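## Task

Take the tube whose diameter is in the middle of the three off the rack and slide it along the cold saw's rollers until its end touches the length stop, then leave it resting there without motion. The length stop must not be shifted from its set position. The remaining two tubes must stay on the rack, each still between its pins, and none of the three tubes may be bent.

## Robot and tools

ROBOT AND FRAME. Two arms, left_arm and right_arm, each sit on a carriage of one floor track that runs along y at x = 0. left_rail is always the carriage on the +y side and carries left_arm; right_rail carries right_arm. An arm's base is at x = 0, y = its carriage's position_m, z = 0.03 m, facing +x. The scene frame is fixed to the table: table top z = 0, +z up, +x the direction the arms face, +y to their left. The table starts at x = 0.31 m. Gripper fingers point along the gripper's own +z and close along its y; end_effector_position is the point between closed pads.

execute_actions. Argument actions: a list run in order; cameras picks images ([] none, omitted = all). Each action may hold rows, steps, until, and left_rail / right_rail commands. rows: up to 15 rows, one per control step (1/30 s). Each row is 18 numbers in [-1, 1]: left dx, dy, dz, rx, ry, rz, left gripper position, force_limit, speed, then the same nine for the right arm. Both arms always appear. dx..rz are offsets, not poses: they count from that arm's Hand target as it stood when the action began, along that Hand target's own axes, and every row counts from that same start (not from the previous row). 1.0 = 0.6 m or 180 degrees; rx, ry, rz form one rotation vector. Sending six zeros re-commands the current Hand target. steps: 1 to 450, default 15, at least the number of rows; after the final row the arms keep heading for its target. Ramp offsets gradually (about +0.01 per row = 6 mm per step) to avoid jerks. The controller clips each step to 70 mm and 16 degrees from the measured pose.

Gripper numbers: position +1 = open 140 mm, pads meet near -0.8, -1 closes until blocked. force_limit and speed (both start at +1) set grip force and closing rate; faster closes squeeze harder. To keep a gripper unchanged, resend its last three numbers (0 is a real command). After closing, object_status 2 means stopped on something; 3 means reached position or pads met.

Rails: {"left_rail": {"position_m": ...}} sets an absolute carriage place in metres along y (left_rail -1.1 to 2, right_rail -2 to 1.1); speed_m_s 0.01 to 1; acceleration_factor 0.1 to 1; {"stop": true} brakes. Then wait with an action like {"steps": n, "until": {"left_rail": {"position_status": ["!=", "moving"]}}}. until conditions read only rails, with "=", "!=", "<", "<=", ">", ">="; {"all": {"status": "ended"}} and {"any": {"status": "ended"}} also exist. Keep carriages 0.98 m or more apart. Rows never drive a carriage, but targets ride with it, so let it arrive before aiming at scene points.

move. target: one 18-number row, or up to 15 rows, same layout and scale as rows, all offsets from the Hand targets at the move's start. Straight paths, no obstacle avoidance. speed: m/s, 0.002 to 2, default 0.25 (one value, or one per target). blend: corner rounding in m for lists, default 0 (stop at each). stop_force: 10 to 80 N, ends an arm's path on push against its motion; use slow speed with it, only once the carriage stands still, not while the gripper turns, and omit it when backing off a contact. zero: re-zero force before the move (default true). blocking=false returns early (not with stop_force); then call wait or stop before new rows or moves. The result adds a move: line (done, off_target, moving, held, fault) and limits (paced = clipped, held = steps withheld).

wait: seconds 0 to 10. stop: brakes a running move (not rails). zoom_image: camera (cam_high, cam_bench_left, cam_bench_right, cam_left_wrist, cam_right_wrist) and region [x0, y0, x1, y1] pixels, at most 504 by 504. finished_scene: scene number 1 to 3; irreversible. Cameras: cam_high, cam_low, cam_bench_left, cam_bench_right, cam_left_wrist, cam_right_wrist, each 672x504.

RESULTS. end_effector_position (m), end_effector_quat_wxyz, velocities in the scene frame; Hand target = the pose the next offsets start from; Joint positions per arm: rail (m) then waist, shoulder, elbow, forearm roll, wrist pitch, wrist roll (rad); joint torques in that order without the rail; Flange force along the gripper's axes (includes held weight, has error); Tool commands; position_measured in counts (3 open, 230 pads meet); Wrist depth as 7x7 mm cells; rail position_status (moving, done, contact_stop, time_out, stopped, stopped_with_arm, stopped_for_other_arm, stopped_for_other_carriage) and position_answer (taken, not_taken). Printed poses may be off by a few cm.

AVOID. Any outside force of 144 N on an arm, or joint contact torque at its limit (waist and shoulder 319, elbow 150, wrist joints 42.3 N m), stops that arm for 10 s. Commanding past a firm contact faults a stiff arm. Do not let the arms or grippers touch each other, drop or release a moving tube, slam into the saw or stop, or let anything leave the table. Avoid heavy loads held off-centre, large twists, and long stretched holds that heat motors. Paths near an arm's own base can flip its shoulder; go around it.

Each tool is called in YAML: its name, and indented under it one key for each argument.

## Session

execute_actions:
  actions:
    - {"left_rail":{"position_m":1.13},"right_rail":{"position_m":-0.53},"steps":200,"until":{"all":{"status":"ended"}}}

Scene clock: 2.27 s.
left_arm: end_effector_position=(+0.6600, +1.1295, +0.4937) position_measured=3 object_status=3 end_effector_quat_wxyz=(+0.000, +1.000, +0.000, +0.000) | right_arm: end_effector_position=(+0.6600, -0.5305, +0.4937) position_measured=3 object_status=3 end_effector_quat_wxyz=(+0.000, +1.000, +0.000, +0.000)
Joint positions: left_arm=[1.13 -0.053 0.164 1.35 0 1.628 1.518] | right_arm=[-0.53 -0.053 0.164 1.35 0 1.628 1.518]
Joint torques (N m): left_arm=[1.83 -66.17 -39.45 5.18 -0.72 0.75] | right_arm=[-1.15 -57.4 -42.96 4.64 -0.44 -0.32]
Flange force (N): left_arm=[18.6 4.4 -5.2] | right_arm=[-3.2 -2.1 2.7]
Wrist depth (mm): cam_left_wrist=[- 549 - - 543 - 577 / - 548 566 - 632 - 607 / 580 593 577 - - 608 633 / 598 566 - - 661 - - / - 148 639 663 678 129 104 / - - 691 704 749 779 - / 743 762 714 721 726 814 -] | cam_right_wrist=[377 377 348 366 369 380 311 / - - 359 - - 416 344 / - - 372 - - 392 378 / - 401 354 - 429 400 343 / - 142 346 - - - 123 / - 115 - 709 - 698 111 / - - 673 692 681 - -]
Hand target: left_arm +0.6600, +1.1295, +0.4937; +0.000, +1.000, +0.000, +0.000 | right_arm +0.6600, -0.5305, +0.4937; +0.000, +1.000, +0.000, +0.000
Tool commands: left_gripper/position=+1.0 left_gripper/force_limit=+1.0 left_gripper/speed=+1.0 right_gripper/position=+1.0 right_gripper/force_limit=+1.0 right_gripper/speed=+1.0
left_rail: position_m=1.130 position_status=done
right_rail: position_m=-0.530 position_status=done
camera_calibration:
cam_left_wrist: T_world_to_cam=[[0.0193994, -0.997167, 0.0726696, 1.07191], [-0.959327, 0.00190902, 0.282291, 0.506033], [-0.28163, -0.0751902, -0.956572, 0.886926], [0, 0, 0, 1]] pos_world=[0.714442, 1.1346, 0.627665]
cam_right_wrist: T_world_to_cam=[[-0.0396749, -0.99908, -0.0162631, -0.483928], [-0.978767, 0.0355823, 0.201862, 0.591657], [-0.201097, 0.0239266, -0.979279, 0.772002], [0, 0, 0, 1]] pos_world=[0.715143, -0.523007, 0.628702]

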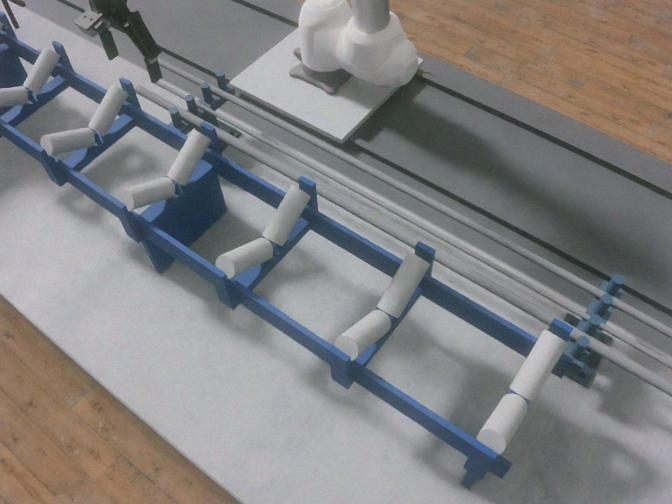

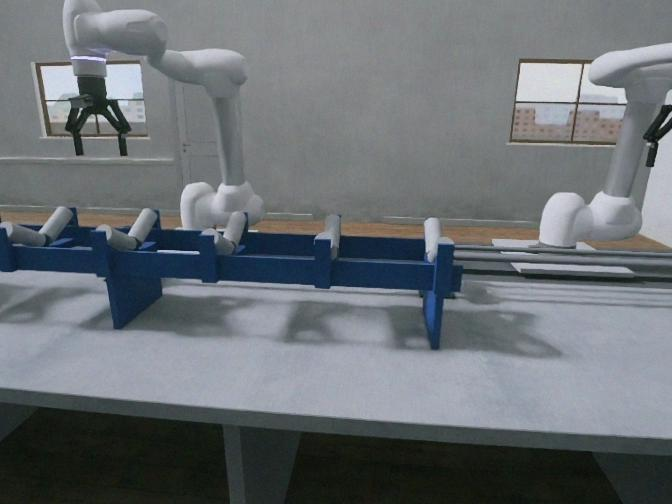

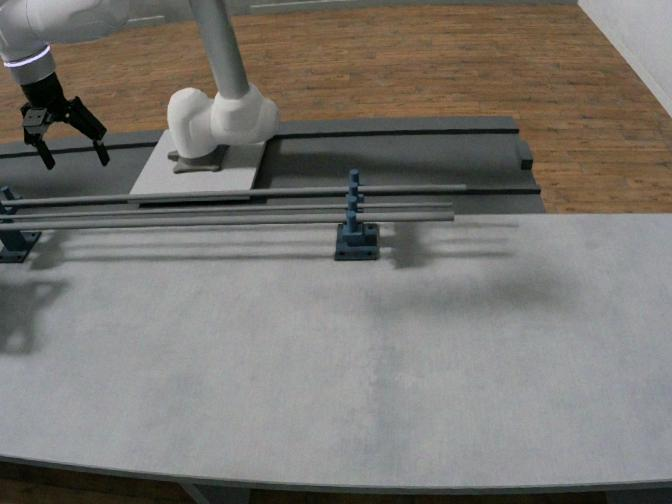

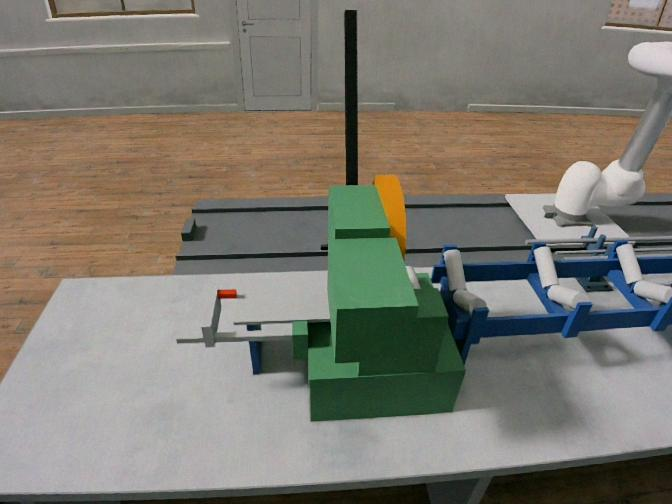

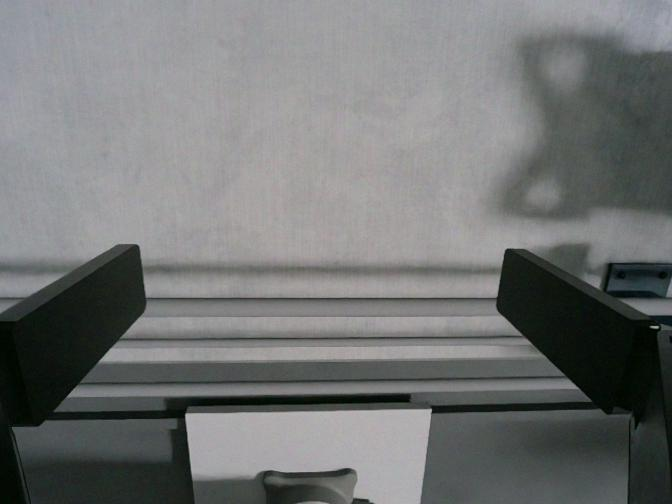

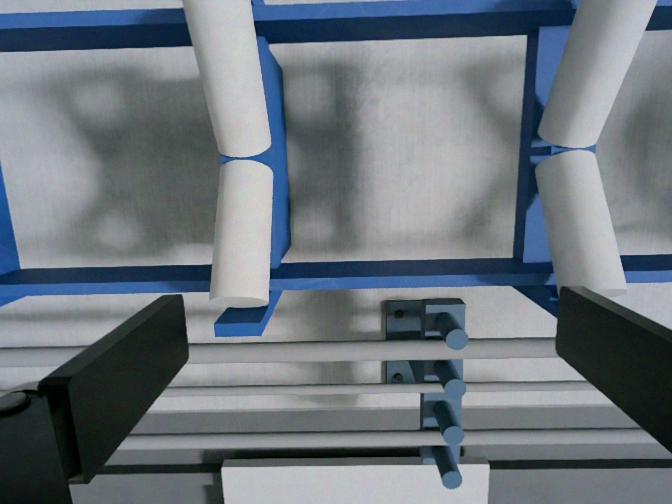

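execute_actions:
  actions:
    - {"left_rail":{"position_m":1.395},"right_rail":{"position_m":-0.265},"steps":200,"until":{"all":{"status":"ended"}}}
  cameras: []

move:
  target: [-0.495,0,0.39,0,0,0.5,-0.157,1,0,-0.495,0,0.39,0,0,0.5,-0.157,1,0]
  cameras: ["cam_left_wrist","cam_right_wrist"]

Scene clock: 30.33 s.
left_arm: end_effector_position=(+0.6600, +1.3945, +0.4937) position_measured=3 object_status=3 end_effector_quat_wxyz=(+0.000, +1.000, +0.000, +0.000) | right_arm: end_effector_position=(+0.6600, -0.2655, +0.4937) position_measured=3 object_status=3 end_effector_quat_wxyz=(+0.000, +1.000, +0.000, +0.000)
Joint positions: left_arm=[1.395 -0.053 0.164 1.35 0 1.628 1.518] | right_arm=[-0.265 -0.053 0.164 1.35 0 1.628 1.518]
Joint torques (N m): left_arm=[0.59 -66.87 -39.61 5.19 -0.64 0.73] | right_arm=[-1.49 -57.24 -42.49 4.64 -0.43 -0.34]
Flange force (N): left_arm=[18.1 2.2 -5.7] | right_arm=[-2.2 -2.2 1.7]
Wrist depth (mm): cam_left_wrist=[516 506 545 572 - - - / 539 - - - - - 624 / 647 574 - - - 603 - / - - - - 695 - - / - 136 - 466 675 129 99 / - 657 719 693 700 751 - / 719 754 711 716 781 853 -] | cam_right_wrist=[376 312 354 400 368 319 382 / - 332 350 - 587 359 577 / 588 - 376 - 538 375 - / 410 357 402 464 436 348 415 / - 143 498 677 - 363 122 / - 115 - - - - 111 / - - 726 686 673 - -]
Hand target: left_arm +0.6600, +1.3945, +0.4937; +0.000, +1.000, +0.000, +0.000 | right_arm +0.6600, -0.2655, +0.4937; +0.000, +1.000, +0.000, +0.000
Tool commands: left_gripper/position=+1.0 left_gripper/force_limit=+1.0 left_gripper/speed=+1.0 right_gripper/position=+1.0 right_gripper/force_limit=+1.0 right_gripper/speed=+1.0
left_rail: position_m=1.395 position_status=done
right_rail: position_m=-0.265 position_status=done
No camera images: "cameras" was empty.

Scene clock: 34.00 s.
left_arm: end_effector_position=(+0.3630, +1.3944, +0.2597) position_measured=149 object_status=3 end_effector_quat_wxyz=(+0.000, +0.707, -0.707, +0.000) | right_arm: end_effector_position=(+0.3630, -0.2656, +0.2597) position_measured=149 object_status=3 end_effector_quat_wxyz=(+0.000, +0.707, -0.707, +0.000)
Joint positions: left_arm=[1.395 -0.097 -0.27 2.183 0 1.228 3.045] | right_arm=[-0.265 -0.097 -0.27 2.183 0 1.228 3.045]
Joint torques (N m): left_arm=[0.89 -17.52 -37.38 4.81 -0.6 0.65] | right_arm=[-1.77 -12.07 -40.11 4.37 -0.34 -0.52]
Flange force (N): left_arm=[4.3 -12.2 -0.1] | right_arm=[-6.4 0.8 0.8]
Wrist depth (mm): cam_left_wrist=[198 211 - 214 362 331 335 / 205 352 229 221 380 347 348 / - 364 385 389 362 367 352 / - 385 138 247 379 388 370 / - 91 95 420 120 100 417 / - - - 458 - - - / - - 437 487 - - -] | cam_right_wrist=[342 217 366 - - 335 334 / - - - - 384 346 343 / 383 232 - - - 358 354 / - 240 - - - 369 368 / - 249 - 421 145 381 383 / - 80 98 428 - 92 - / - - - 443 - - -]
Hand target: left_arm +0.3630, +1.3945, +0.2597; +0.000, +0.707, -0.707, +0.000 | right_arm +0.3630, -0.2655, +0.2597; +0.000, +0.707, -0.707, +0.000
Off the commanded pose: left_arm 0.000 m, 0 deg | right_arm 0.000 m, 0 deg.
left_rail: position_m=1.395 position_status=done
right_rail: position_m=-0.265 position_status=done
move: done
camera_calibration:
cam_left_wrist: T_world_to_cam=[[-0.997167, -0.019304, 0.0726986, 0.364304], [0.0020085, 0.959329, 0.282284, -1.39733], [-0.075191, 0.281631, -0.956572, 0.0268732], [0, 0, 0, 1]] pos_world=[0.368099, 1.33996, 0.393665]
cam_right_wrist: T_world_to_cam=[[-0.999077, 0.0397728, -0.0162431, 0.389319], [0.0356822, 0.978764, 0.201863, 0.221035], [0.0239268, 0.201097, -0.979279, 0.442159], [0, 0, 0, 1]] pos_world=[0.370493, -0.320743, 0.394702]
Images, in order (width x height): cam_left_wrist 672x504, cam_right_wrist 672x504.

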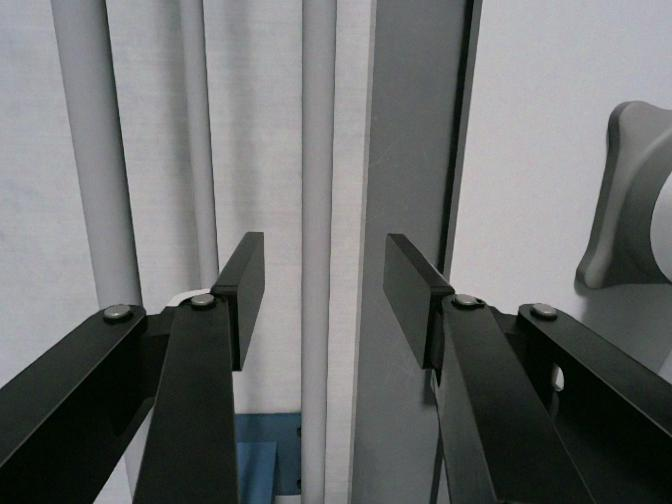

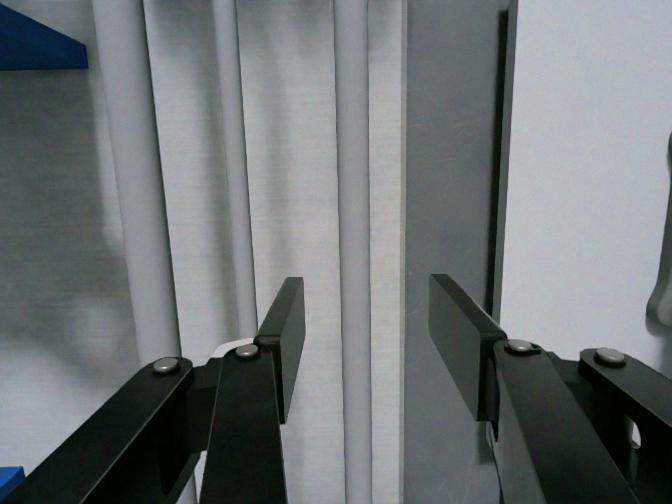

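move:
  target: [0,0.0017,0.163,0,0,0,-0.157,1,0,0,0.0017,0.163,0,0,0,-0.157,1,0]
  stop_force: 20
  speed: 0.06
  cameras: ["cam_left_wrist","cam_right_wrist"]

execute_actions:
  actions:
    - {"rows":[[0,0,0,0,0,0,-1,-0.1,-1,0,0,0,0,0,0,-1,-0.1,-1]],"steps":90}
  cameras: ["cam_left_wrist","cam_right_wrist"]

Scene clock: 49.23 s.
left_arm: end_effector_position=(+0.3619, +1.3945, +0.1619) position_measured=149 object_status=3 end_effector_quat_wxyz=(+0.000, +0.707, -0.707, +0.000) | right_arm: end_effector_position=(+0.3619, -0.2655, +0.1619) position_measured=149 object_status=3 end_effector_quat_wxyz=(+0.000, +0.707, -0.707, +0.000)
Joint positions: left_arm=[1.395 -0.097 -0.183 2.316 0 1.009 3.045] | right_arm=[-0.265 -0.097 -0.183 2.316 0 1.009 3.045]
Joint torques (N m): left_arm=[0.82 -22.51 -32.94 4.43 -0.69 0.74] | right_arm=[-1.16 -15.79 -36.31 3.86 -0.35 -0.26]
Flange force (N): left_arm=[4.2 -12.7 2.6] | right_arm=[-3.7 2.6 0.2]
Wrist depth (mm): cam_left_wrist=[- 254 256 126 278 252 246 / - 134 270 133 295 261 259 / - 142 283 284 310 272 274 / 293 154 292 150 317 287 291 / - 91 110 155 120 97 304 / - - 72 169 - - - / - - 360 175 - - -] | cam_right_wrist=[277 138 276 - - - 244 / - - - - 274 - 253 / - - 293 - - 280 261 / - 153 - - 304 281 272 / 313 - - - 145 278 280 / 156 80 98 - - 92 - / - - - - - - -]
Hand target: left_arm +0.3619, +1.3945, +0.1619; +0.000, +0.707, -0.707, +0.000 | right_arm +0.3619, -0.2655, +0.1619; +0.000, +0.707, -0.707, +0.000
Off the commanded pose: left_arm 0.000 m, 0 deg | right_arm 0.000 m, 0 deg.
left_rail: position_m=1.395 position_status=done
right_rail: position_m=-0.265 position_status=done
move: done
camera_calibration:
cam_left_wrist: T_world_to_cam=[[-0.997167, -0.019304, 0.0726986, 0.370418], [0.0020085, 0.959329, 0.282284, -1.36981], [-0.075191, 0.281631, -0.956572, -0.0667829], [0, 0, 0, 1]] pos_world=[0.367099, 1.34006, 0.295865]
cam_right_wrist: T_world_to_cam=[[-0.99908, 0.0396749, -0.0162631, 0.386703], [0.0355823, 0.978767, 0.201862, 0.240754], [0.0239266, 0.201097, -0.979279, 0.34639], [0, 0, 0, 1]] pos_world=[0.369493, -0.320643, 0.296902]
Images, in order (width x height): cam_left_wrist 672x504, cam_right_wrist 672x504.

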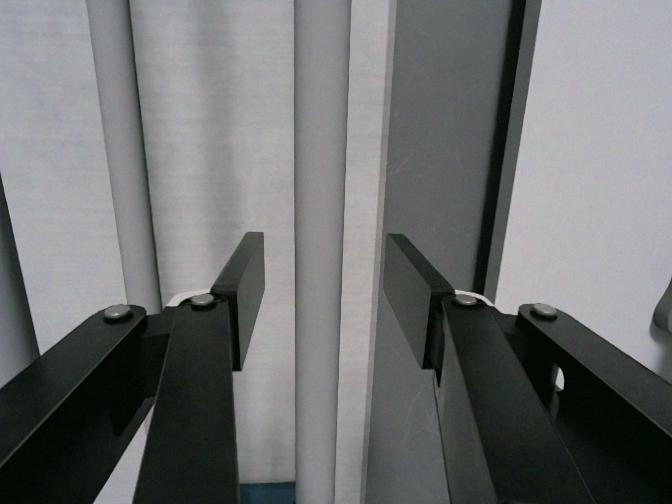

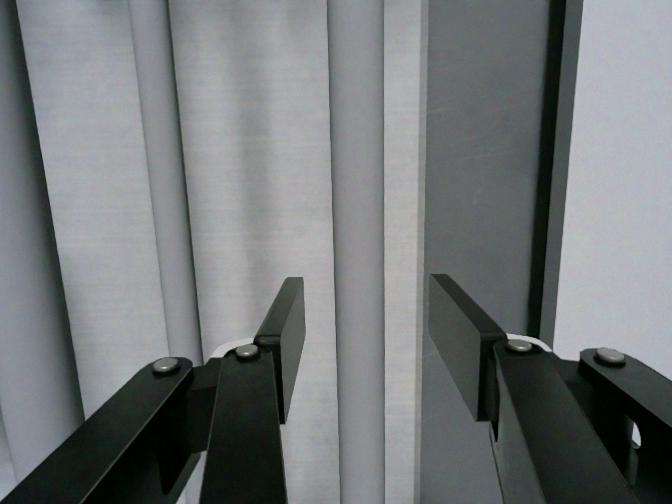

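Scene clock: 52.43 s.
left_arm: end_effector_position=(+0.3619, +1.3945, +0.1619) position_measured=203 object_status=2 end_effector_quat_wxyz=(+0.000, +0.707, -0.707, +0.000) | right_arm: end_effector_position=(+0.3619, -0.2655, +0.1619) position_measured=203 object_status=2 end_effector_quat_wxyz=(+0.000, +0.707, -0.707, +0.000)
Joint positions: left_arm=[1.395 -0.097 -0.183 2.316 0 1.009 3.045] | right_arm=[-0.265 -0.097 -0.183 2.316 0 1.009 3.045]
Joint torques (N m): left_arm=[1.41 -22.96 -32.96 4.35 -0.49 0.85] | right_arm=[-1.06 -15.72 -35.56 3.95 -0.01 -0.39]
Flange force (N): left_arm=[6.4 -14.7 4.1] | right_arm=[-3.7 1.6 -0.1]
Wrist depth (mm): cam_left_wrist=[250 252 256 257 278 252 245 / - 263 271 132 294 260 259 / 274 141 284 137 308 273 275 / 287 147 298 146 326 287 289 / 306 - 90 153 96 297 307 / - - 64 163 - - 325 / - - - 173 - - -] | cam_right_wrist=[284 - 268 - - - 245 / 287 - - - - - 253 / 294 - - - 292 278 260 / - 152 - - - 281 270 / 314 158 309 111 115 282 280 / 156 - 85 - - 94 287 / - - - - - - -]
Hand target: left_arm +0.3619, +1.3945, +0.1619; +0.000, +0.707, -0.707, +0.000 | right_arm +0.3619, -0.2655, +0.1619; +0.000, +0.707, -0.707, +0.000
Off the commanded pose: left_arm 0.000 m, 0 deg | right_arm 0.000 m, 0 deg.
left_rail: position_m=1.395 position_status=done
right_rail: position_m=-0.265 position_status=done
camera_calibration:
cam_left_wrist: T_world_to_cam=[[-0.997167, -0.019304, 0.0726986, 0.370418], [0.0020085, 0.959329, 0.282284, -1.36981], [-0.075191, 0.281631, -0.956572, -0.0667829], [0, 0, 0, 1]] pos_world=[0.367099, 1.34006, 0.295865]
cam_right_wrist: T_world_to_cam=[[-0.99908, 0.0396749, -0.0162631, 0.386703], [0.0355823, 0.978767, 0.201862, 0.240754], [0.0239266, 0.201097, -0.979279, 0.34639], [0, 0, 0, 1]] pos_world=[0.369493, -0.320643, 0.296902]
Images, in order (width x height): cam_left_wrist 672x504, cam_right_wrist 672x504.

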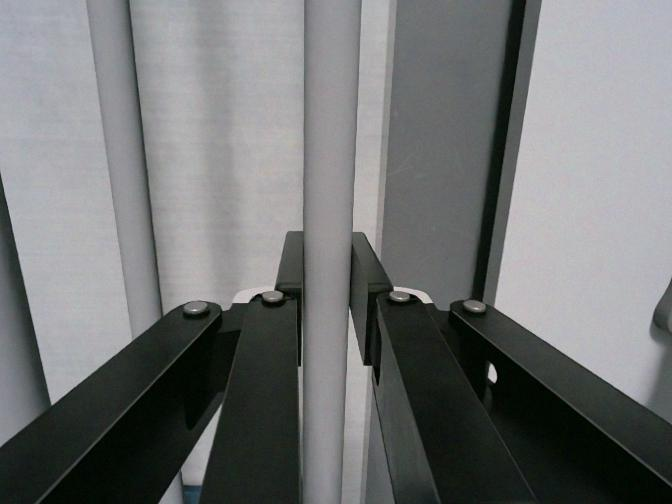

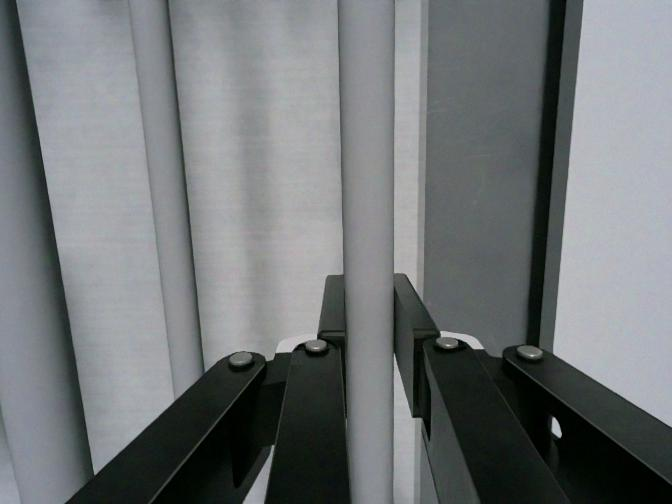

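move:
  target:
    - [0,0,-0.37,0,0,0,-1,-0.1,-1,0,0,-0.37,0,0,0,-1,-0.1,-1]
    - [0,-0.607,-0.37,0,0,0,-1,-0.1,-1,0,-0.607,-0.37,0,0,0,-1,-0.1,-1]
  speed: 0.12
  cameras: []

execute_actions:
  actions:
    - {"left_rail":{"position_m":1.065,"speed_m_s":0.15,"acceleration_factor":0.2},"right_rail":{"position_m":-0.595,"speed_m_s":0.15,"acceleration_factor":0.2},"steps":300,"until":{"all":{"status":"ended"}}}

Scene clock: 68.00 s.
left_arm: end_effector_position=(+0.7261, +1.3945, +0.3839) position_measured=203 object_status=2 end_effector_quat_wxyz=(+0.000, +0.707, -0.707, +0.000) | right_arm: end_effector_position=(+0.7261, -0.2655, +0.3839) position_measured=203 object_status=2 end_effector_quat_wxyz=(+0.000, +0.707, -0.707, +0.000)
Joint positions: left_arm=[1.395 -0.048 0.277 1.405 0 1.459 3.093] | right_arm=[-0.265 -0.048 0.277 1.405 0 1.459 3.093]
Joint torques (N m): left_arm=[-9.27 -83.02 -41.92 -0.06 -0.86 0.7] | right_arm=[9.06 -70.58 -46.79 9.63 -0.2 -0.39]
Flange force (N): left_arm=[-11.5 -22.0 1.9] | right_arm=[12.5 9.4 9.4]
Wrist depth (mm): cam_left_wrist=[433 - - 125 462 492 323 / 455 - 465 131 - 341 515 / - - 490 137 480 376 511 / - 518 507 146 543 566 571 / 538 530 90 153 96 92 598 / - - 64 162 - - 645 / - - - 173 - - -] | cam_right_wrist=[- 257 296 - 294 259 - / - 270 - - - 287 - / - 282 343 - 501 289 - / - 285 350 - - 296 - / - - 346 129 118 324 370 / 1388 - 85 150 - 94 381 / - - - - - - -]
Hand target: left_arm +0.7261, +1.3945, +0.3839; +0.000, +0.707, -0.707, +0.000 | right_arm +0.7261, -0.2655, +0.3839; +0.000, +0.707, -0.707, +0.000
Off the commanded pose: left_arm 0.000 m, 0 deg | right_arm 0.000 m, 0 deg.
left_rail: position_m=1.395 position_status=done
right_rail: position_m=-0.265 position_status=done
move: done
No camera images: "cameras" was empty.

Scene clock: 71.50 s.
left_arm: end_effector_position=(+0.7261, +1.0645, +0.3839) position_measured=203 object_status=2 end_effector_quat_wxyz=(+0.000, +0.707, -0.707, +0.000) | right_arm: end_effector_position=(+0.7261, -0.5955, +0.3839) position_measured=203 object_status=2 end_effector_quat_wxyz=(+0.000, +0.707, -0.707, +0.000)
Joint positions: left_arm=[1.065 -0.048 0.277 1.405 0 1.459 3.093] | right_arm=[-0.595 -0.048 0.277 1.405 0 1.459 3.093]
Joint torques (N m): left_arm=[-9.66 -82.15 -42.46 -0.25 -0.84 0.75] | right_arm=[9.62 -72.55 -45.51 9.86 -0.17 -0.38]
Flange force (N): left_arm=[-12.0 -19.6 3.0] | right_arm=[13.0 4.6 6.7]
Wrist depth (mm): cam_left_wrist=[440 446 - 123 - - 496 / - 460 470 130 476 - 505 / - 481 479 137 527 - 545 / - - - 146 546 550 550 / - - 90 153 91 397 537 / - - 65 163 - - - / - - - 172 - - -] | cam_right_wrist=[204 209 224 238 228 210 219 / - 264 309 - 487 289 467 / - 508 - - - 293 - / 527 291 339 - - 294 363 / - - 342 111 115 323 - / 1371 - 85 - - 94 - / - - - - - - -]
Hand target: left_arm +0.7261, +1.0645, +0.3839; +0.000, +0.707, -0.707, +0.000 | right_arm +0.7261, -0.5955, +0.3839; +0.000, +0.707, -0.707, +0.000
Tool commands: left_gripper/position=-1.0 left_gripper/force_limit=-0.1 left_gripper/speed=-1.0 right_gripper/position=-1.0 right_gripper/force_limit=-0.1 right_gripper/speed=-1.0
Off the commanded pose: left_arm 0.000 m, 0 deg | right_arm 0.000 m, 0 deg.
left_rail: position_m=1.065 speed_m_s=0.15 position_status=done
right_rail: position_m=-0.595 speed_m_s=0.15 position_status=done
camera_calibration:
cam_left_wrist: T_world_to_cam=[[-0.997167, -0.0193994, 0.0726696, 0.711189], [0.00190902, 0.959327, 0.282291, -1.11656], [-0.0751902, 0.28163, -0.956572, 0.265899], [0, 0, 0, 1]] pos_world=[0.731299, 1.01006, 0.517865]
cam_right_wrist: T_world_to_cam=[[-0.99908, 0.0396749, -0.0162631, 0.767271], [0.0355823, 0.978767, 0.201862, 0.505975], [0.0239266, 0.201097, -0.979279, 0.621438], [0, 0, 0, 1]] pos_world=[0.733693, -0.650643, 0.518902]

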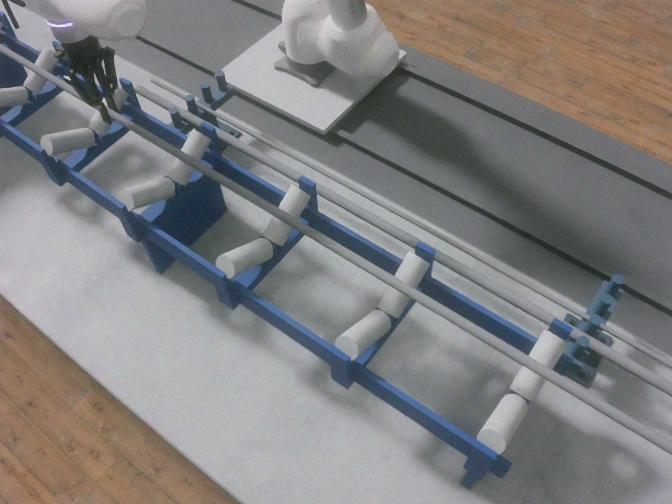

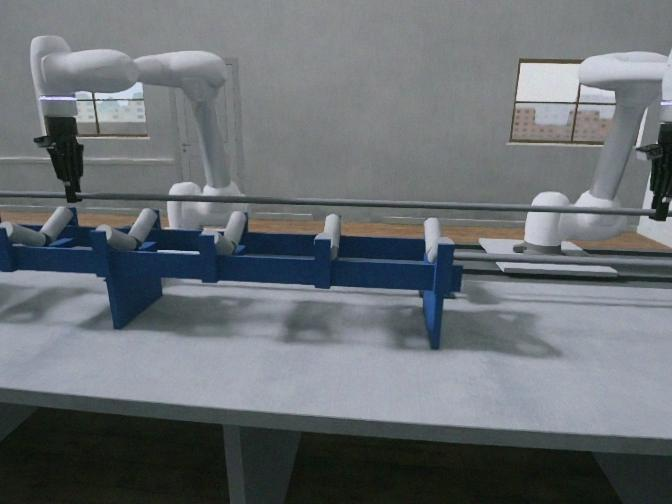

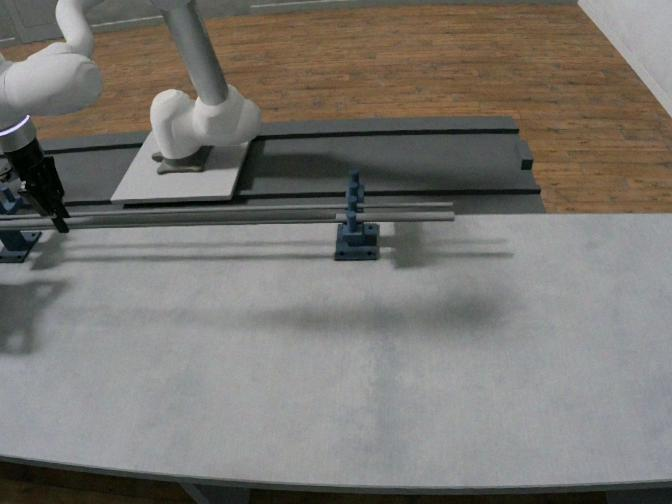

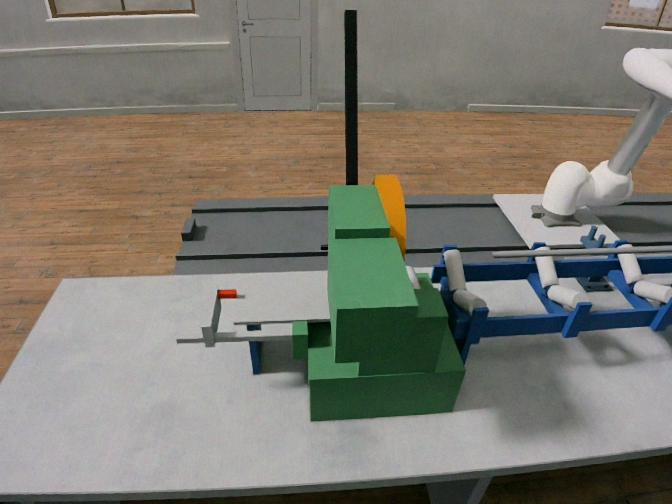

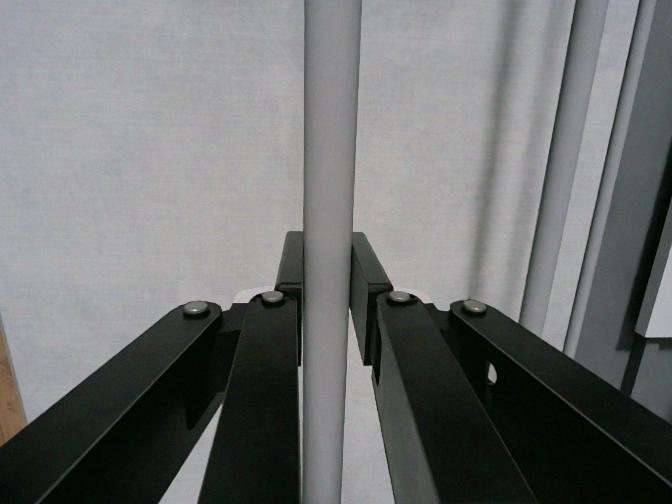

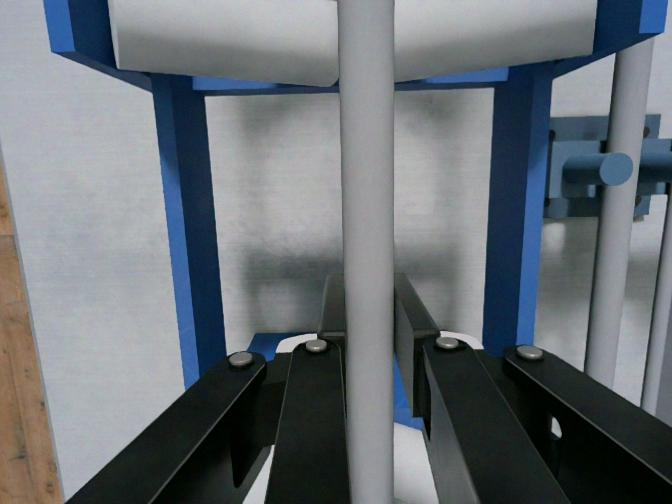

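move:
  target: [0,-0.005,0.145,0,0,0,-1,-0.1,-1,0,-0.005,0.145,0,0,0,-1,-0.1,-1]
  speed: 0.08
  cameras: []

move:
  target: [0,0,0.11,0,0,0,-1,-0.1,-1,0,0,0.11,0,0,0,-1,-0.1,-1]
  speed: 0.015
  stop_force: 13

Scene clock: 83.23 s.
left_arm: end_effector_position=(+0.7291, +1.0645, +0.2969) position_measured=203 object_status=2 end_effector_quat_wxyz=(+0.000, +0.707, -0.707, +0.000) | right_arm: end_effector_position=(+0.7291, -0.5955, +0.2969) position_measured=203 object_status=2 end_effector_quat_wxyz=(+0.000, +0.707, -0.707, +0.000)
Joint positions: left_arm=[1.065 -0.048 0.308 1.523 0 1.311 3.094] | right_arm=[-0.595 -0.048 0.308 1.523 0 1.311 3.094]
Joint torques (N m): left_arm=[-9.2 -84.69 -41.16 -0.13 -0.86 0.72] | right_arm=[9.68 -74.51 -44.17 9.44 -0.13 -0.42]
Flange force (N): left_arm=[-11.1 -20.4 5.4] | right_arm=[13.0 3.4 6.8]
Wrist depth (mm): cam_left_wrist=[370 370 374 124 378 391 389 / 380 393 388 132 399 406 - / - 406 - 141 - - - / 412 - - 146 448 459 465 / - - 90 153 91 85 318 / - - 65 163 - - - / - - - 172 - - -] | cam_right_wrist=[178 196 172 133 178 214 182 / - 207 - 133 - 239 191 / - 206 - - - 245 192 / - 205 - - - 242 204 / - 216 - 112 118 246 204 / - - 85 155 - 94 207 / - - - - - - -]
Hand target: left_arm +0.7291, +1.0645, +0.2969; +0.000, +0.707, -0.707, +0.000 | right_arm +0.7291, -0.5955, +0.2969; +0.000, +0.707, -0.707, +0.000
Off the commanded pose: left_arm 0.000 m, 0 deg | right_arm 0.000 m, 0 deg.
left_rail: position_m=1.065 speed_m_s=0.15 position_status=done
right_rail: position_m=-0.595 speed_m_s=0.15 position_status=done
move: done
No camera images: "cameras" was empty.

Scene clock: 85.87 s.
left_arm: end_effector_position=(+0.7291, +1.0645, +0.2670) position_measured=203 object_status=2 end_effector_quat_wxyz=(+0.000, +0.707, -0.707, +0.000) | right_arm: end_effector_position=(+0.7292, -0.5955, +0.2728) position_measured=203 object_status=2 end_effector_quat_wxyz=(+0.000, +0.707, -0.707, +0.000)
Joint positions: left_arm=[1.065 -0.048 0.322 1.56 0 1.26 3.094] | right_arm=[-0.595 -0.048 0.319 1.553 0 1.269 3.094]
Joint torques (N m): left_arm=[-7.87 -73.13 -32.96 0.71 -0.95 0.82] | right_arm=[7.96 -53.32 -30.74 8.67 -2.15 -0.36]
Flange force (N): left_arm=[-9.5 -17.0 -8.4] | right_arm=[10.4 9.5 -23.5]
Wrist depth (mm): cam_left_wrist=[- - - 123 - - 357 / - - 382 132 - - - / - - - 137 392 - - / 389 397 399 147 - - 436 / - - 90 153 91 443 286 / - - 64 163 - - - / - - - 173 - - -] | cam_right_wrist=[157 193 193 156 192 191 182 / 164 196 - - - - 191 / 172 204 - - - 226 183 / 172 217 - - - 404 194 / 179 203 - 112 115 230 185 / - 189 85 - - 94 182 / - - - - - - -]
Hand target: left_arm +0.7292, +1.0645, +0.2670; +0.000, +0.707, -0.707, +0.000 (not the last commanded pose) | right_arm +0.7292, -0.5955, +0.2728; +0.000, +0.707, -0.707, +0.000 (not the last commanded pose)
Off the commanded pose: left_arm 0.036 m, 0 deg | right_arm 0.042 m, 0 deg.
left_rail: position_m=1.065 speed_m_s=0.15 position_status=done
right_rail: position_m=-0.595 speed_m_s=0.15 position_status=done
move: contact (left_arm, right_arm)
camera_calibration:
cam_left_wrist: T_world_to_cam=[[-0.997167, -0.0193994, 0.0726696, 0.722675], [0.00190902, 0.959327, 0.282291, -1.08357], [-0.0751902, 0.28163, -0.956572, 0.154301], [0, 0, 0, 1]] pos_world=[0.734299, 1.01006, 0.400965]
cam_right_wrist: T_world_to_cam=[[-0.999079, 0.0396168, -0.0164788, 0.768511], [0.0354819, 0.97877, 0.201867, 0.528369], [0.0241263, 0.201097, -0.979274, 0.512418], [0, 0, 0, 1]] pos_world=[0.736693, -0.650643, 0.407802]

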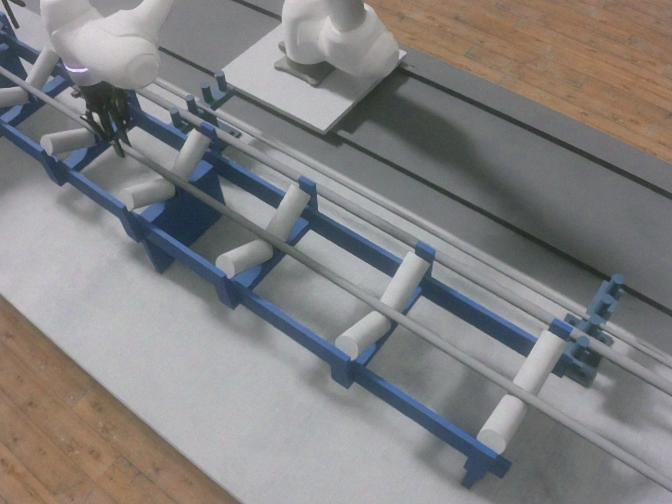

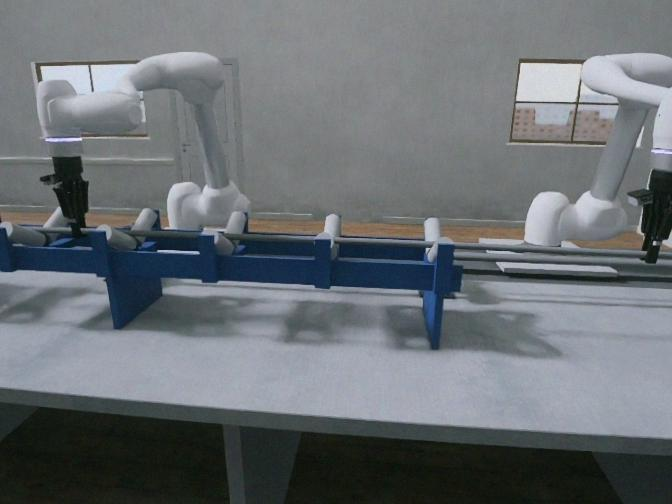

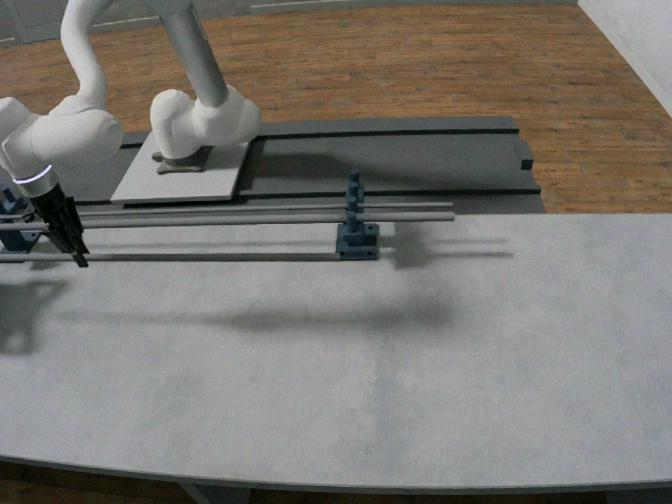

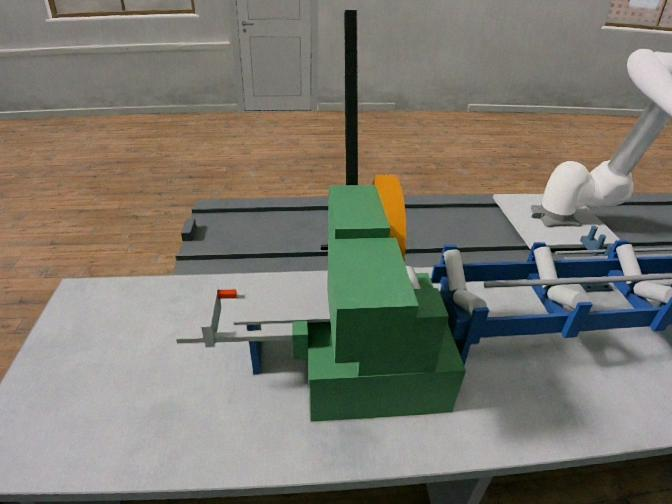

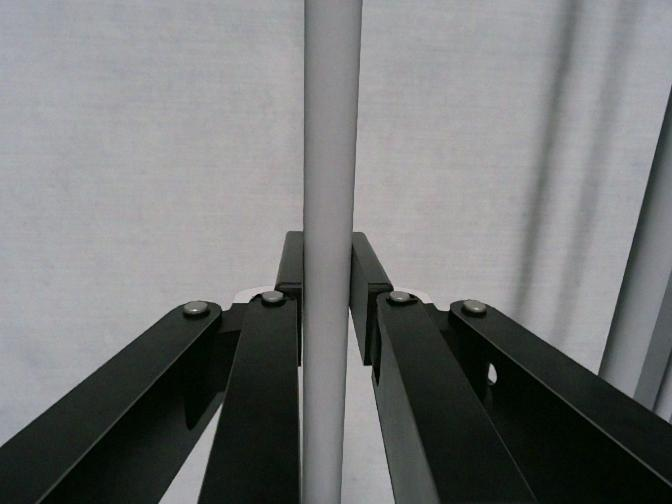

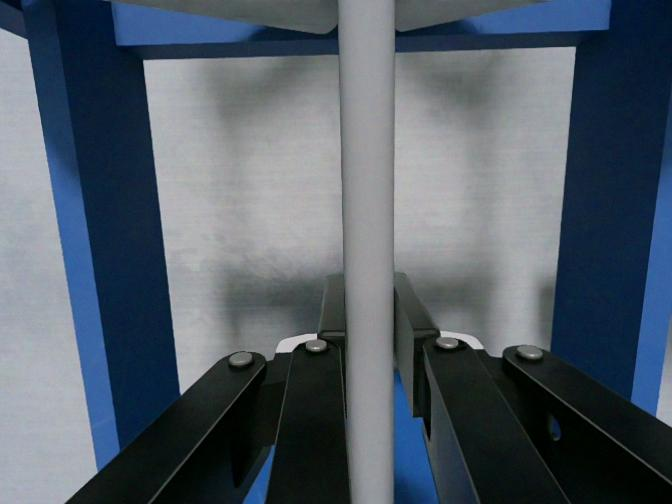

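execute_actions:
  actions:
    - {"rows":[[0,0,0,0,0,0,-1,-0.1,-1,0,0,0,0,0,0,-0.3,-0.1,-1]],"steps":40}
    - {"rows":[[0,0,0,0,0,0,-0.3,-0.1,-1,0,0,0,0,0,0,-0.3,-0.1,-1]],"steps":45}
  cameras: []

move:
  target: [0,0,-0.13,0,0,0,-0.1,-0.1,0,0,0,-0.3,0,0,0,-0.1,-0.1,0]
  cameras: []

execute_actions:
  actions:
    - {"left_rail":{"position_m":1.51,"speed_m_s":0.5,"acceleration_factor":0.6},"steps":200,"until":{"all":{"status":"ended"}}}
  cameras: []

move:
  target: [0,0,0.13,0,0,0,-0.1,-0.1,0,0,0,0,0,0,0,-0.1,-0.1,0]
  speed: 0.12
  cameras: ["cam_left_wrist","cam_right_wrist","cam_high"]

Scene clock: 99.97 s.
left_arm: end_effector_position=(+0.7292, +1.0645, +0.2670) position_measured=167 object_status=3 end_effector_quat_wxyz=(+0.000, +0.707, -0.707, +0.000) | right_arm: end_effector_position=(+0.7292, -0.5955, +0.2728) position_measured=167 object_status=3 end_effector_quat_wxyz=(+0.000, +0.707, -0.707, +0.000)
Joint positions: left_arm=[1.065 -0.048 0.322 1.56 0 1.26 3.094] | right_arm=[-0.595 -0.048 0.319 1.553 0 1.269 3.094]
Joint torques (N m): left_arm=[1.27 -81.4 -37.41 4.85 -0.7 0.69] | right_arm=[-1.37 -70.27 -40.85 4.32 -0.35 -0.33]
Flange force (N): left_arm=[3.0 -19.8 1.7] | right_arm=[-2.1 4.4 0.5]
Flange force at the end of the 1st action (N): left_arm=[2.7 -18.3 -4.0] | right_arm=[-1.9 3.4 0.7]
Wrist depth (mm): cam_left_wrist=[346 339 - 122 - - - / - 360 - 129 386 380 403 / - 377 - 135 394 - - / 381 389 137 146 - - 267 / - - 95 153 109 91 286 / - 75 68 161 - - - / - - - 172 - - -] | cam_right_wrist=[157 193 193 159 193 191 182 / 164 207 - - 389 383 191 / 168 206 - - 404 416 183 / 171 203 - - - 412 193 / 178 202 - 145 141 246 178 / - 82 95 153 124 - - / - - - 259 - - -]
Hand target: left_arm +0.7292, +1.0645, +0.2670; +0.000, +0.707, -0.707, +0.000 | right_arm +0.7292, -0.5955, +0.2728; +0.000, +0.707, -0.707, +0.000
Off the commanded pose: left_arm 0.000 m, 0 deg | right_arm 0.000 m, 0 deg.
left_rail: position_m=1.065 speed_m_s=0.15 position_status=done
right_rail: position_m=-0.595 speed_m_s=0.15 position_status=done
No camera images: "cameras" was empty.

Scene clock: 101.20 s.
left_arm: end_effector_position=(+0.7292, +1.0645, +0.3450) position_measured=141 object_status=3 end_effector_quat_wxyz=(+0.000, +0.707, -0.707, +0.000) | right_arm: end_effector_position=(+0.7291, -0.5955, +0.4528) position_measured=141 object_status=3 end_effector_quat_wxyz=(+0.000, +0.707, -0.707, +0.000)
Joint positions: left_arm=[1.065 -0.048 0.291 1.457 0 1.393 3.094] | right_arm=[-0.595 -0.048 0.277 1.283 0 1.582 3.094]
Joint torques (N m): left_arm=[1.64 -78.79 -38.7 4.9 -0.62 0.7] | right_arm=[-1.14 -68.48 -42.54 4.54 -0.51 -0.41]
Flange force (N): left_arm=[3.3 -17.6 -1.9] | right_arm=[-1.8 3.2 1.4]
Wrist depth (mm): cam_left_wrist=[- 408 414 192 - - 441 / - 431 - 199 - - - / 427 - - 211 461 499 482 / 476 - - 225 149 509 507 / 484 90 99 232 115 99 572 / - - - 251 - - - / - - - 574 - - -] | cam_right_wrist=[- 270 278 310 284 266 - / 1338 285 304 317 322 351 - / 1330 - 350 - 564 354 - / 1397 - 373 - - 360 428 / 1397 - 130 344 140 354 - / 1442 80 110 368 360 92 - / - - - 372 - - -]
Hand target: left_arm +0.7292, +1.0645, +0.3450; +0.000, +0.707, -0.707, +0.000 | right_arm +0.7292, -0.5955, +0.4528; +0.000, +0.707, -0.707, +0.000
Off the commanded pose: left_arm 0.000 m, 0 deg | right_arm 0.000 m, 0 deg.
left_rail: position_m=1.065 speed_m_s=0.15 position_status=done
right_rail: position_m=-0.595 speed_m_s=0.15 position_status=done
move: done
No camera images: "cameras" was empty.

Scene clock: 103.47 s.
left_arm: end_effector_position=(+0.7292, +1.5095, +0.3450) position_measured=141 object_status=3 end_effector_quat_wxyz=(+0.000, +0.707, -0.707, +0.000) | right_arm: end_effector_position=(+0.7292, -0.5955, +0.4528) position_measured=141 object_status=3 end_effector_quat_wxyz=(+0.000, +0.707, -0.707, +0.000)
Joint positions: left_arm=[1.51 -0.048 0.291 1.457 0 1.393 3.094] | right_arm=[-0.595 -0.048 0.277 1.283 0 1.582 3.094]
Joint torques (N m): left_arm=[1.85 -79.33 -38.66 5.09 -0.55 0.66] | right_arm=[-1.3 -68.12 -42.83 4.56 -0.37 -0.36]
Flange force (N): left_arm=[3.8 -19.5 -1.3] | right_arm=[-2.0 5.2 1.6]
Wrist depth (mm): cam_left_wrist=[399 396 - 402 427 433 317 / - - - 438 443 452 321 / 445 - 464 213 - 476 345 / - 484 - 501 492 - 360 / - 90 155 - 115 97 563 / - - - 535 - - - / - - - - - - -] | cam_right_wrist=[- 267 278 304 287 265 - / 1299 - 306 306 308 331 - / 1242 - 333 - 593 357 - / 1299 - 371 - 594 362 - / 1423 - 131 480 140 362 617 / 1442 80 110 369 360 92 - / - - - - - - -]
Hand target: left_arm +0.7292, +1.5095, +0.3450; +0.000, +0.707, -0.707, +0.000 | right_arm +0.7292, -0.5955, +0.4528; +0.000, +0.707, -0.707, +0.000
Tool commands: left_gripper/position=-0.1 left_gripper/force_limit=-0.1 left_gripper/speed=+0.0 right_gripper/position=-0.1 right_gripper/force_limit=-0.1 right_gripper/speed=+0.0
Off the commanded pose: left_arm 0.000 m, 0 deg | right_arm 0.000 m, 0 deg.
left_rail: position_m=1.510 speed_m_s=0.50 position_status=done
right_rail: position_m=-0.595 speed_m_s=0.15 position_status=done
No camera images: "cameras" was empty.

Scene clock: 104.53 s.
left_arm: end_effector_position=(+0.7292, +1.5095, +0.2671) position_measured=141 object_status=3 end_effector_quat_wxyz=(+0.000, +0.707, -0.707, +0.000) | right_arm: end_effector_position=(+0.7292, -0.5955, +0.4528) position_measured=141 object_status=3 end_effector_quat_wxyz=(+0.000, +0.707, -0.707, +0.000)
Joint positions: left_arm=[1.51 -0.048 0.322 1.56 0 1.26 3.094] | right_arm=[-0.595 -0.048 0.277 1.283 0 1.582 3.094]
Joint torques (N m): left_arm=[1.2 -81.18 -37.74 4.88 -0.64 0.65] | right_arm=[-1.4 -67.95 -42.5 4.54 -0.38 -0.26]
Flange force (N): left_arm=[3.0 -17.9 0.9] | right_arm=[-2.2 4.7 1.2]
Wrist depth (mm): cam_left_wrist=[339 335 356 - - 353 - / 350 360 364 129 375 - - / - 377 - 137 - 406 - / 394 401 - 141 414 427 270 / 405 90 124 - 115 99 448 / - - - - - - - / - - - 169 - - -] | cam_right_wrist=[- 267 279 306 284 265 - / 1406 - 304 309 316 351 - / 1371 - 342 - - 353 409 / 1354 - 358 - - 362 - / 1388 - 131 488 140 366 - / - 80 110 374 358 92 - / - - - - - - -]
Hand target: left_arm +0.7292, +1.5095, +0.2670; +0.000, +0.707, -0.707, +0.000 | right_arm +0.7292, -0.5955, +0.4528; +0.000, +0.707, -0.707, +0.000
Off the commanded pose: left_arm 0.000 m, 0 deg | right_arm 0.000 m, 0 deg.
left_rail: position_m=1.510 speed_m_s=0.50 position_status=done
right_rail: position_m=-0.595 speed_m_s=0.15 position_status=done
move: done
camera_calibration:
cam_left_wrist: T_world_to_cam=[[-0.997175, -0.0193705, 0.0725744, 0.731302], [0.00190986, 0.959327, 0.282291, -1.5105], [-0.0750907, 0.281632, -0.95658, 0.0289974], [0, 0, 0, 1]] pos_world=[0.734299, 1.45506, 0.401064]
cam_right_wrist: T_world_to_cam=[[-0.999075, 0.0397147, -0.0164588, 0.771527], [0.0355817, 0.978766, 0.201869, 0.491955], [0.0241265, 0.201096, -0.979274, 0.688687], [0, 0, 0, 1]] pos_world=[0.736693, -0.650643, 0.587802]
Images, in order (width x height): cam_high 672x504, cam_left_wrist 672x504, cam_right_wrist 672x504.

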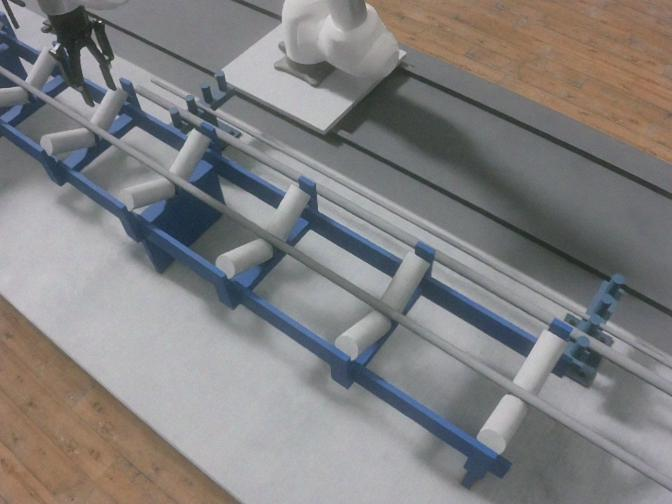

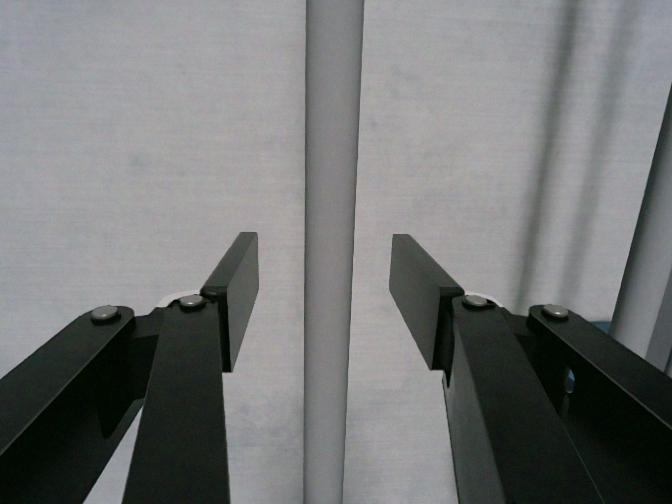

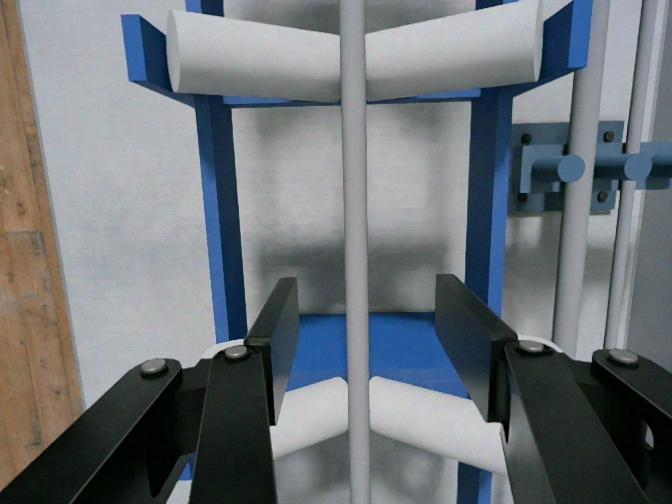

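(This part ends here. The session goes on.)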